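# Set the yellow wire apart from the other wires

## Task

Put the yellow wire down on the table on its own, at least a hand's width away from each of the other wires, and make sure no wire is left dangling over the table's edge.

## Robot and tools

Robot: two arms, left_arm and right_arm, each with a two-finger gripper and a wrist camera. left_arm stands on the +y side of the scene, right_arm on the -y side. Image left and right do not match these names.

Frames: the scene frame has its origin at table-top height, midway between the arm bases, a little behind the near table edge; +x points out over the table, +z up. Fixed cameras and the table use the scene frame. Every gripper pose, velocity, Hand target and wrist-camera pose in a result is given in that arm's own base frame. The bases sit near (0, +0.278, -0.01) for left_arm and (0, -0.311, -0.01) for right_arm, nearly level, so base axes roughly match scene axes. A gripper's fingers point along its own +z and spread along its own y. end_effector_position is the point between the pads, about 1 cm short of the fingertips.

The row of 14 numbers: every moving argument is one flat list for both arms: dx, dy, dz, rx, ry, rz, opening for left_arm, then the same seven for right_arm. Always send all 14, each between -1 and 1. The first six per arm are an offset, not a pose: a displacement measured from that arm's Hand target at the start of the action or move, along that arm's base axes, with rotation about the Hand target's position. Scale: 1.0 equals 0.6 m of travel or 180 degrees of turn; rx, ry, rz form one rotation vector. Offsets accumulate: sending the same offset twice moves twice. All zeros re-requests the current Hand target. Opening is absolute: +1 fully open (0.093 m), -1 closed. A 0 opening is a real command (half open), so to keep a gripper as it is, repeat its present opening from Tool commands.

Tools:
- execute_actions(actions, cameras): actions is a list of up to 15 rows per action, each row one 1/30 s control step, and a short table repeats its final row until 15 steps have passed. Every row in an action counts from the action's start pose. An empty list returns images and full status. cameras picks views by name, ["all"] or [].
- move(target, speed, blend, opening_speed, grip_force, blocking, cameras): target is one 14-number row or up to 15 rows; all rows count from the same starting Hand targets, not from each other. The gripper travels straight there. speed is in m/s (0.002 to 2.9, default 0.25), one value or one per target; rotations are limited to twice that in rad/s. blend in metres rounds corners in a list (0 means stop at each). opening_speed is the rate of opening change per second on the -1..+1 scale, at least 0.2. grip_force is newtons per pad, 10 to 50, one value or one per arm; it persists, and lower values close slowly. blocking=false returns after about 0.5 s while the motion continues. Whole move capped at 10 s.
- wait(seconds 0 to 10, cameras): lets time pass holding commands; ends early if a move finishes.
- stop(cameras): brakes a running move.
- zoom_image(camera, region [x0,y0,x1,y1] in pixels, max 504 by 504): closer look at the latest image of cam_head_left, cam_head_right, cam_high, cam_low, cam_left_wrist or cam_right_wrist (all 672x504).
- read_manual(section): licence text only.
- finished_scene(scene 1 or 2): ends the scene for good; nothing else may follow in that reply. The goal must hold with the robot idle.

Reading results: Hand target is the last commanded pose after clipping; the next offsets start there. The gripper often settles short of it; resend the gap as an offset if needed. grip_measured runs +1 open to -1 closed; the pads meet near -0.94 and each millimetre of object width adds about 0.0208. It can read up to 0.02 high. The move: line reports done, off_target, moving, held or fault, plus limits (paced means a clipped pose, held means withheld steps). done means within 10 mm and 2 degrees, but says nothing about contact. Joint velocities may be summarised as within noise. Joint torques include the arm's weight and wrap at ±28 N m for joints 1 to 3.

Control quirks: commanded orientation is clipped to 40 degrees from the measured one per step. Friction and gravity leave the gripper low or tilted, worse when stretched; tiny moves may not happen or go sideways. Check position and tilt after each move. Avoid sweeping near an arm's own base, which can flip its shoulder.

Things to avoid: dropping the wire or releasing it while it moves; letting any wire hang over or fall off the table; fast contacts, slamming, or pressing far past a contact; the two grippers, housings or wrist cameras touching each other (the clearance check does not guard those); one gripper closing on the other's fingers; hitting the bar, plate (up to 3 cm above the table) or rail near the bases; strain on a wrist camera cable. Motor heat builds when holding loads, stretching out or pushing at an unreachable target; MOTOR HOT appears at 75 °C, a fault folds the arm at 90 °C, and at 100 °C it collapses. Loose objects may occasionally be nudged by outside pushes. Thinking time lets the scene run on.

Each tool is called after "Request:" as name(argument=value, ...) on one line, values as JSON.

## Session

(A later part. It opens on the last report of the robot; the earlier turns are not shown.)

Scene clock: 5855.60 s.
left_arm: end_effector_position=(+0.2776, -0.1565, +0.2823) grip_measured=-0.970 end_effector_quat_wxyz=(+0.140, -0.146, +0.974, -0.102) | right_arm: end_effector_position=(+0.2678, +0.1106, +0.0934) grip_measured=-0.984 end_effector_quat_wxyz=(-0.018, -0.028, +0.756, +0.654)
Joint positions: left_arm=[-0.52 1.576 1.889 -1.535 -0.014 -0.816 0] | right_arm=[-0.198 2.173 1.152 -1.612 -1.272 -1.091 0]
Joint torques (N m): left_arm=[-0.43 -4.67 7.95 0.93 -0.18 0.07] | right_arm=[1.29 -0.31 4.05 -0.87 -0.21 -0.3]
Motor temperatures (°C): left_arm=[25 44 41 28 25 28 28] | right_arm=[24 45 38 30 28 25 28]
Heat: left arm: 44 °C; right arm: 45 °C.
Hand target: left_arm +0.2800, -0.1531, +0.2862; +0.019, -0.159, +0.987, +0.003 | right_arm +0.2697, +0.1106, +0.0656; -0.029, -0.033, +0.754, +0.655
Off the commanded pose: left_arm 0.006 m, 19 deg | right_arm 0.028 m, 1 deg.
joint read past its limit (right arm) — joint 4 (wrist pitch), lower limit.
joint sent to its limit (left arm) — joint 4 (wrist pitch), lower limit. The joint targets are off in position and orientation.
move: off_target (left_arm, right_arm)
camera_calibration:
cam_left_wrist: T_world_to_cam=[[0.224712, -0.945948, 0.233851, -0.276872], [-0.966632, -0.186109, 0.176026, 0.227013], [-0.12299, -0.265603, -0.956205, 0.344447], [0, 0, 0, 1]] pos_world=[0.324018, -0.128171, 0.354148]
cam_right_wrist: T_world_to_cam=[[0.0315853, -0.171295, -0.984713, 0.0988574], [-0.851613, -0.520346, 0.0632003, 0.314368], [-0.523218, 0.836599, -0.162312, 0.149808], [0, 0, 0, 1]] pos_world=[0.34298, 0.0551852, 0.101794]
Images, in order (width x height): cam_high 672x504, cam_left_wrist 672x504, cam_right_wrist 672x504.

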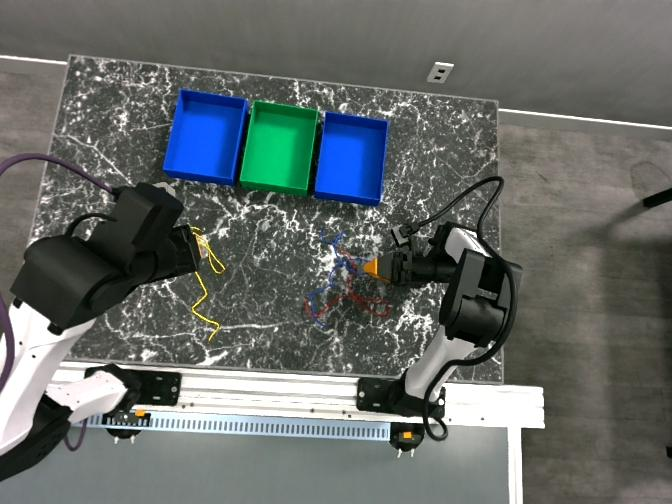

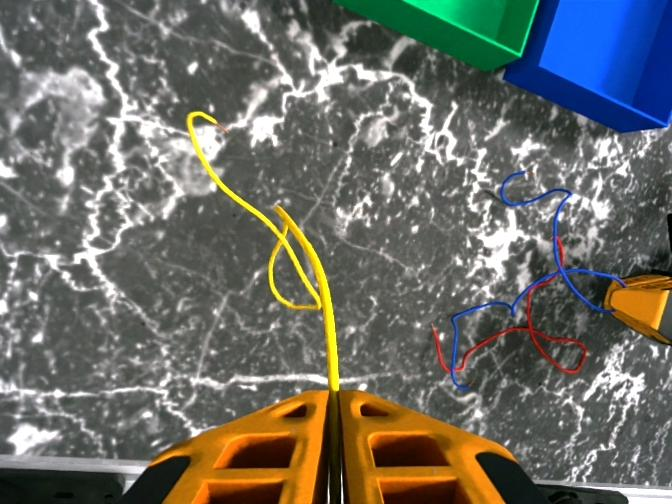

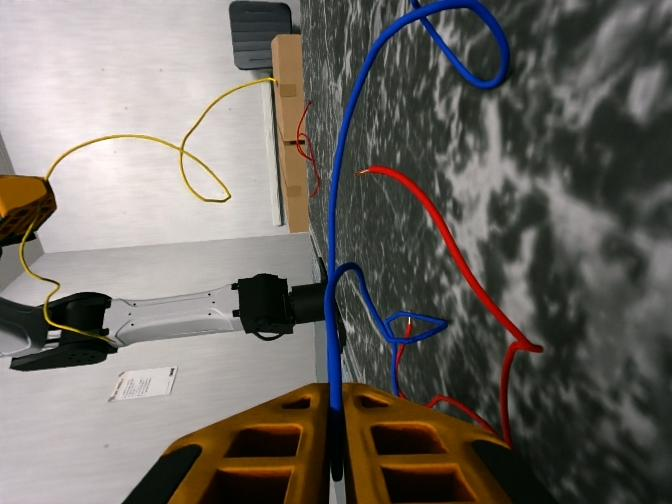

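Request:
move(target=[[0.0417,-0.0133,-0.31,0,0,0,-1, 0.0333,0,-0.005,0,0,-0.1111,-1],[0.0417,-0.0133,-0.4487,0,0,0,-1, 0.0333,0,-0.005,0,0,-0.1111,-1]], speed=[0.12,0.06], blend=[0.02,0], cameras=["cam_high", "cam_left_wrist", "cam_right_wrist"])

Scene clock: 5923.87 s.
left_arm: end_effector_position=(+0.2970, -0.1646, +0.0227) grip_measured=-0.970 end_effector_quat_wxyz=(+0.010, -0.151, +0.988, +0.001) | right_arm: end_effector_position=(+0.2770, +0.1151, +0.0954) grip_measured=-0.984 end_effector_quat_wxyz=(+0.014, +0.080, +0.726, +0.683)
Joint positions: left_arm=[-0.513 1.895 1.252 -0.914 -0.014 -0.816 0] | right_arm=[-0.199 2.062 0.983 -1.287 -1.474 -0.709 0]
Joint torques (N m): left_arm=[0.35 -7.66 5.49 0.76 -0.16 0.12] | right_arm=[-0.96 -0.94 1.4 1.16 -0.82 0.08]
Motor temperatures (°C): left_arm=[25 38 40 29 25 28 28] | right_arm=[24 39 36 29 27 25 28]
Heat: left arm: 40 °C; right arm: 39 °C.
Hand target: left_arm +0.3050, -0.1611, +0.0170; +0.019, -0.159, +0.987, +0.003 | right_arm +0.2897, +0.1106, +0.0626; +0.086, +0.099, +0.748, +0.650
Off the commanded pose: left_arm 0.010 m, 1 deg | right_arm 0.035 m, 10 deg.
move: off_target (right_arm)
camera_calibration:
cam_left_wrist: T_world_to_cam=[[0.267126, -0.963659, 0.00235997, -0.238417], [-0.878641, -0.242552, 0.411288, 0.249153], [-0.395769, -0.111939, -0.911502, 0.20169], [0, 0, 0, 1]] pos_world=[0.362426, -0.146743, 0.0819298]
cam_right_wrist: T_world_to_cam=[[-0.0909979, -0.0861951, -0.992114, 0.126239], [-0.931957, -0.343732, 0.115344, 0.321315], [-0.350963, 0.935104, -0.0490513, 0.0813426], [0, 0, 0, 1]] pos_world=[0.339487, 0.0452635, 0.0921723]
Images, in order (width x height): cam_high 672x504, cam_left_wrist 672x504, cam_right_wrist 672x504.

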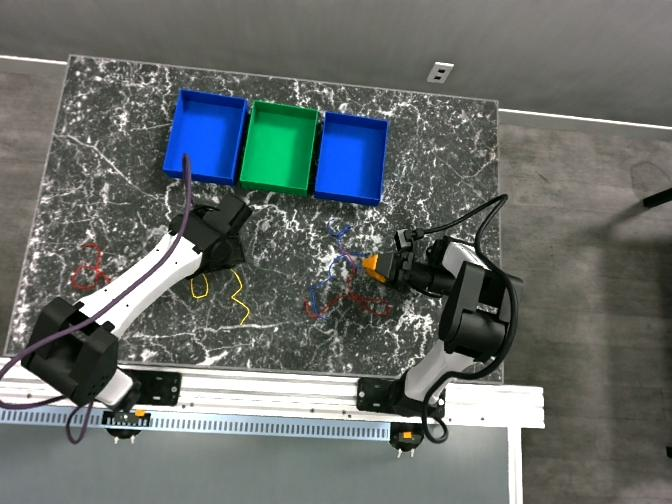

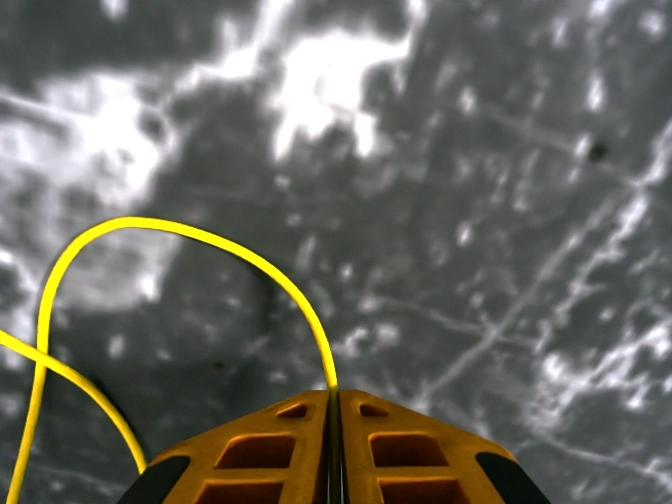

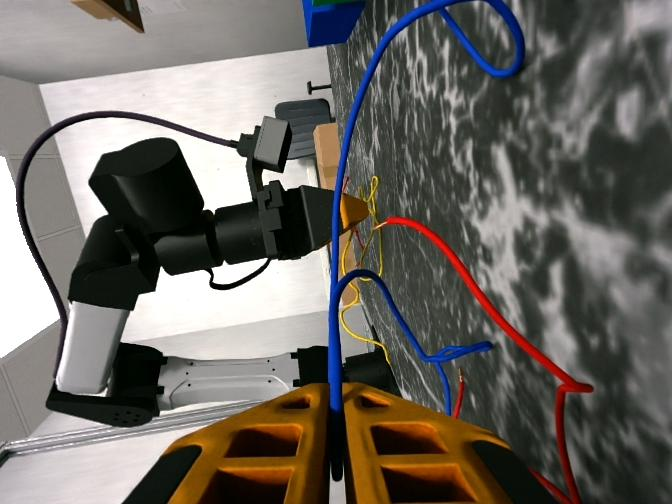

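Request:
move(target=[[0,0,0.1333,0,0,0,-1, 0.0,0,0.0833,-0.1655,0.0203,0,-1],[0.0333,-0.0533,0.1333,0,0,-0.15,-1, 0.0,0,0.0833,-0.1655,0.0203,0,-1],[0.0333,-0.0533,0.0,0,0,-0.15,-1, 0.0,0,0.0,-0.1655,0.0203,0,-1]], speed=[0.15,0.2,0.08], blend=[0.02,0.02,0], cameras=["cam_high", "cam_right_wrist"])

Scene clock: 6004.17 s.
left_arm: end_effector_position=(+0.3195, -0.1904, +0.0231) grip_measured=-0.970 end_effector_quat_wxyz=(+0.013, +0.071, +0.997, +0.001) | right_arm: end_effector_position=(+0.2867, +0.1126, +0.0674) grip_measured=-0.984 end_effector_quat_wxyz=(+0.081, +0.088, +0.890, +0.441)
Joint positions: left_arm=[-0.544 2.002 1.406 -0.953 -0.014 -0.401 0] | right_arm=[-0.069 1.567 0.747 -0.478 -0.901 0.262 0]
Joint torques (N m): left_arm=[-0.65 -8.76 5.61 0.81 -0.03 0.22] | right_arm=[1.03 -4.74 4.68 1.3 -0.36 0.15]
Heat: left arm: 40 °C; right arm: 38 °C.
Hand target: left_arm +0.3249, -0.1930, +0.0170; +0.019, +0.075, +0.997, -0.002 | right_arm +0.2897, +0.1107, +0.0626; +0.085, +0.094, +0.893, +0.433
Off the commanded pose: left_arm 0.009 m, 1 deg | right_arm 0.006 m, 1 deg.
move: done
camera_calibration:
cam_right_wrist: T_world_to_cam=[[-0.0829553, -0.620646, -0.779691, 0.142625], [-0.961401, -0.156126, 0.226567, 0.312545], [-0.262347, 0.76839, -0.583738, 0.115071], [0, 0, 0, 1]] pos_world=[0.342501, 0.0488966, 0.107562]
Images, in order (width x height): cam_high 672x504, cam_right_wrist 672x504.

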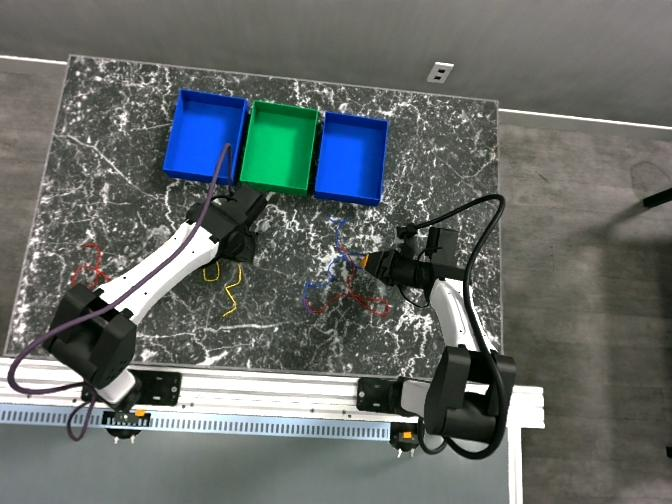

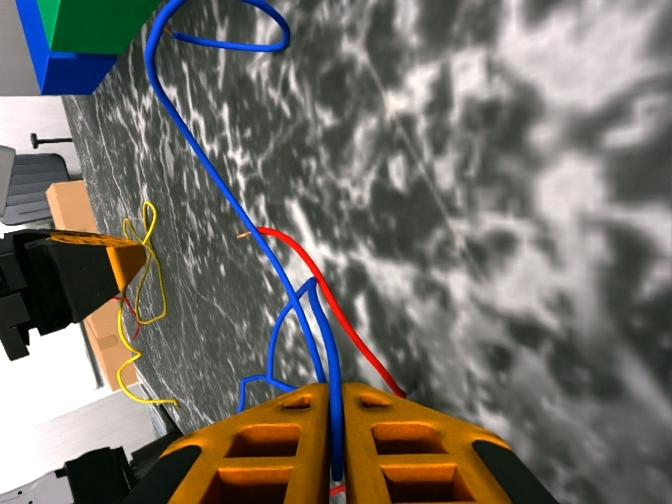

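Request:
move(target=[[0,0.0333,-0.0167,0,0,0,-1, 0,0,-0.0367,0,0,0,-1],[0,0.0333,-0.0167,0,0,0,-0.55, 0,0,-0.0367,0,0,0,-0.5],[0,0.0333,0.12,0,0,0,-0.55, -0.0207,-0.0755,0.0257,0,0,0,-0.5],[0,0.0333,0.2,0,0,0,-0.55, -0.0207,-0.0755,0.2,0,0,0,-0.5]], speed=[0.06,0.06,0.1,0.15], blend=[0,0,0.02,0], opening_speed=0.8, cameras=["cam_high", "cam_left_wrist", "cam_right_wrist"])

Scene clock: 6040.40 s.
left_arm: end_effector_position=(+0.3194, -0.1753, +0.1150) grip_measured=-0.553 end_effector_quat_wxyz=(-0.007, +0.077, +0.997, +0.011) | right_arm: end_effector_position=(+0.2754, +0.0693, +0.1694) grip_measured=-0.502 end_effector_quat_wxyz=(+0.065, +0.101, +0.894, +0.431)
Joint positions: left_arm=[-0.508 1.948 1.702 -1.346 -0.014 -0.353 0.019] | right_arm=[-0.237 1.476 1.123 -1.186 -0.902 0.003 0.021]
Joint torques (N m): left_arm=[0.28 -13.6 8.55 0.3 0 0.25] | right_arm=[-0.84 -6.71 8.09 0.34 -0.74 -0.25]
Motor temperatures (°C): left_arm=[25 44 38 29 25 28 28] | right_arm=[24 39 35 30 27 25 28]
Heat: left arm: 44 °C; right arm: 39 °C.
Hand target: left_arm +0.3249, -0.1731, +0.1370; +0.019, +0.075, +0.997, -0.002 | right_arm +0.2773, +0.0654, +0.1827; +0.085, +0.094, +0.893, +0.433
Off the commanded pose: left_arm 0.023 m, 3 deg | right_arm 0.014 m, 2 deg.
move: off_target (left_arm, right_arm)
camera_calibration:
cam_left_wrist: T_world_to_cam=[[-0.18732, -0.982139, -0.0177048, -0.110715], [-0.881757, 0.160176, 0.443676, 0.29611], [-0.432916, 0.0987206, -0.896012, 0.340569], [0, 0, 0, 1]] pos_world=[0.387796, -0.189788, 0.171817]
cam_right_wrist: T_world_to_cam=[[-0.121262, -0.632865, -0.764708, 0.203204], [-0.952582, -0.142402, 0.268903, 0.261271], [-0.279075, 0.761055, -0.585588, 0.210413], [0, 0, 0, 1]] pos_world=[0.332244, 0.00567018, 0.20835]
Images, in order (width x height): cam_high 672x504, cam_left_wrist 672x504, cam_right_wrist 672x504.

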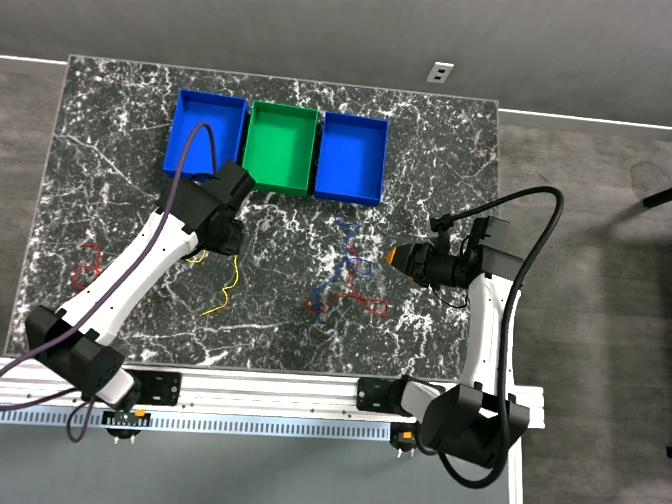

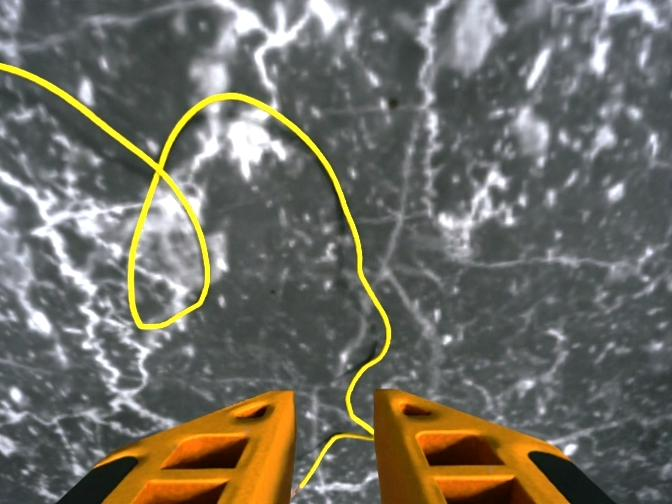

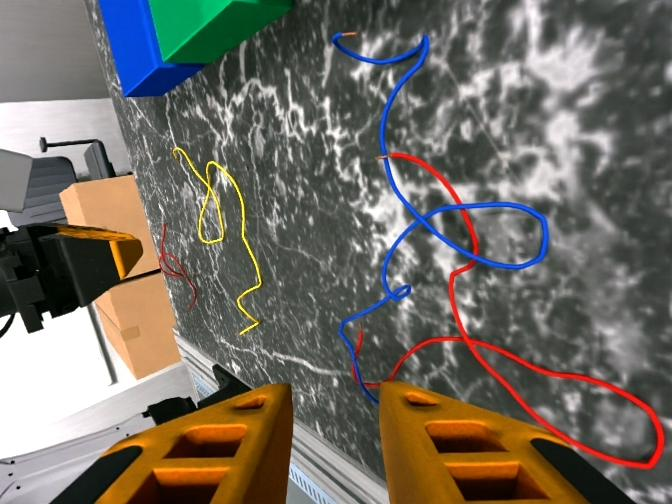

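Request:
move(target=[[0,0.02,0.15,0,0,0,-0.55, 0,0,0,0,0,0,-0.5],[-0.08,0.35,0.18,0,0,0,-0.55, 0,0,0,0,0,0,-0.5]], speed=0.25, blend=[0.03,0], cameras=["cam_high"])

Request:
zoom_image(camera="cam_high", region=[20, 200, 420, 400])

Scene clock: 6054.80 s.
left_arm: end_effector_position=(+0.2846, +0.0421, +0.2410) grip_measured=-0.553 end_effector_quat_wxyz=(+0.101, +0.066, +0.992, +0.023) | right_arm: end_effector_position=(+0.2752, +0.0693, +0.1694) grip_measured=-0.502 end_effector_quat_wxyz=(+0.065, +0.101, +0.894, +0.431)
Joint positions: left_arm=[0.145 1.52 1.693 -1.536 -0.003 0.278 0.019] | right_arm=[-0.237 1.476 1.123 -1.187 -0.902 0.003 0.021]
Joint torques (N m): left_arm=[-0.4 -7.5 5.26 0.7 0.16 0.22] | right_arm=[-0.96 -6.45 8.09 0.28 -0.76 -0.26]
Heat: left arm: 45 °C; right arm: 39 °C.
Hand target: left_arm +0.2770, +0.0370, +0.2450; +0.019, +0.075, +0.997, -0.002 | right_arm +0.2772, +0.0654, +0.1826; +0.084, +0.094, +0.893, +0.433
Off the commanded pose: left_arm 0.010 m, 10 deg | right_arm 0.014 m, 2 deg.
joint sent to its limit (left arm) — joint 4 (wrist pitch), lower limit. The joint targets are off in position and orientation.
move: off_target (left_arm, right_arm)
Images, in order (width x height): cam_high 672x504.

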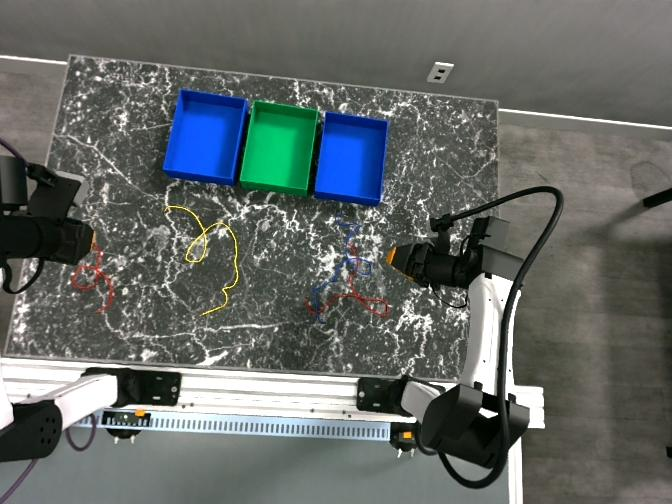

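Scaled by 1.260 from the camera's 672x504 image, which has a finer 960x720 frame.

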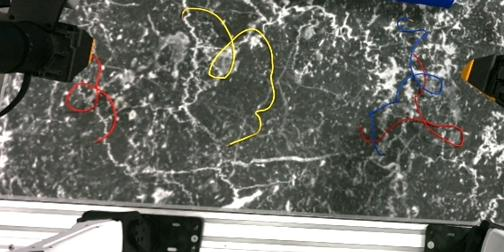

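Request:
finished_scene(scene=2)

The scene is finished: the task was done.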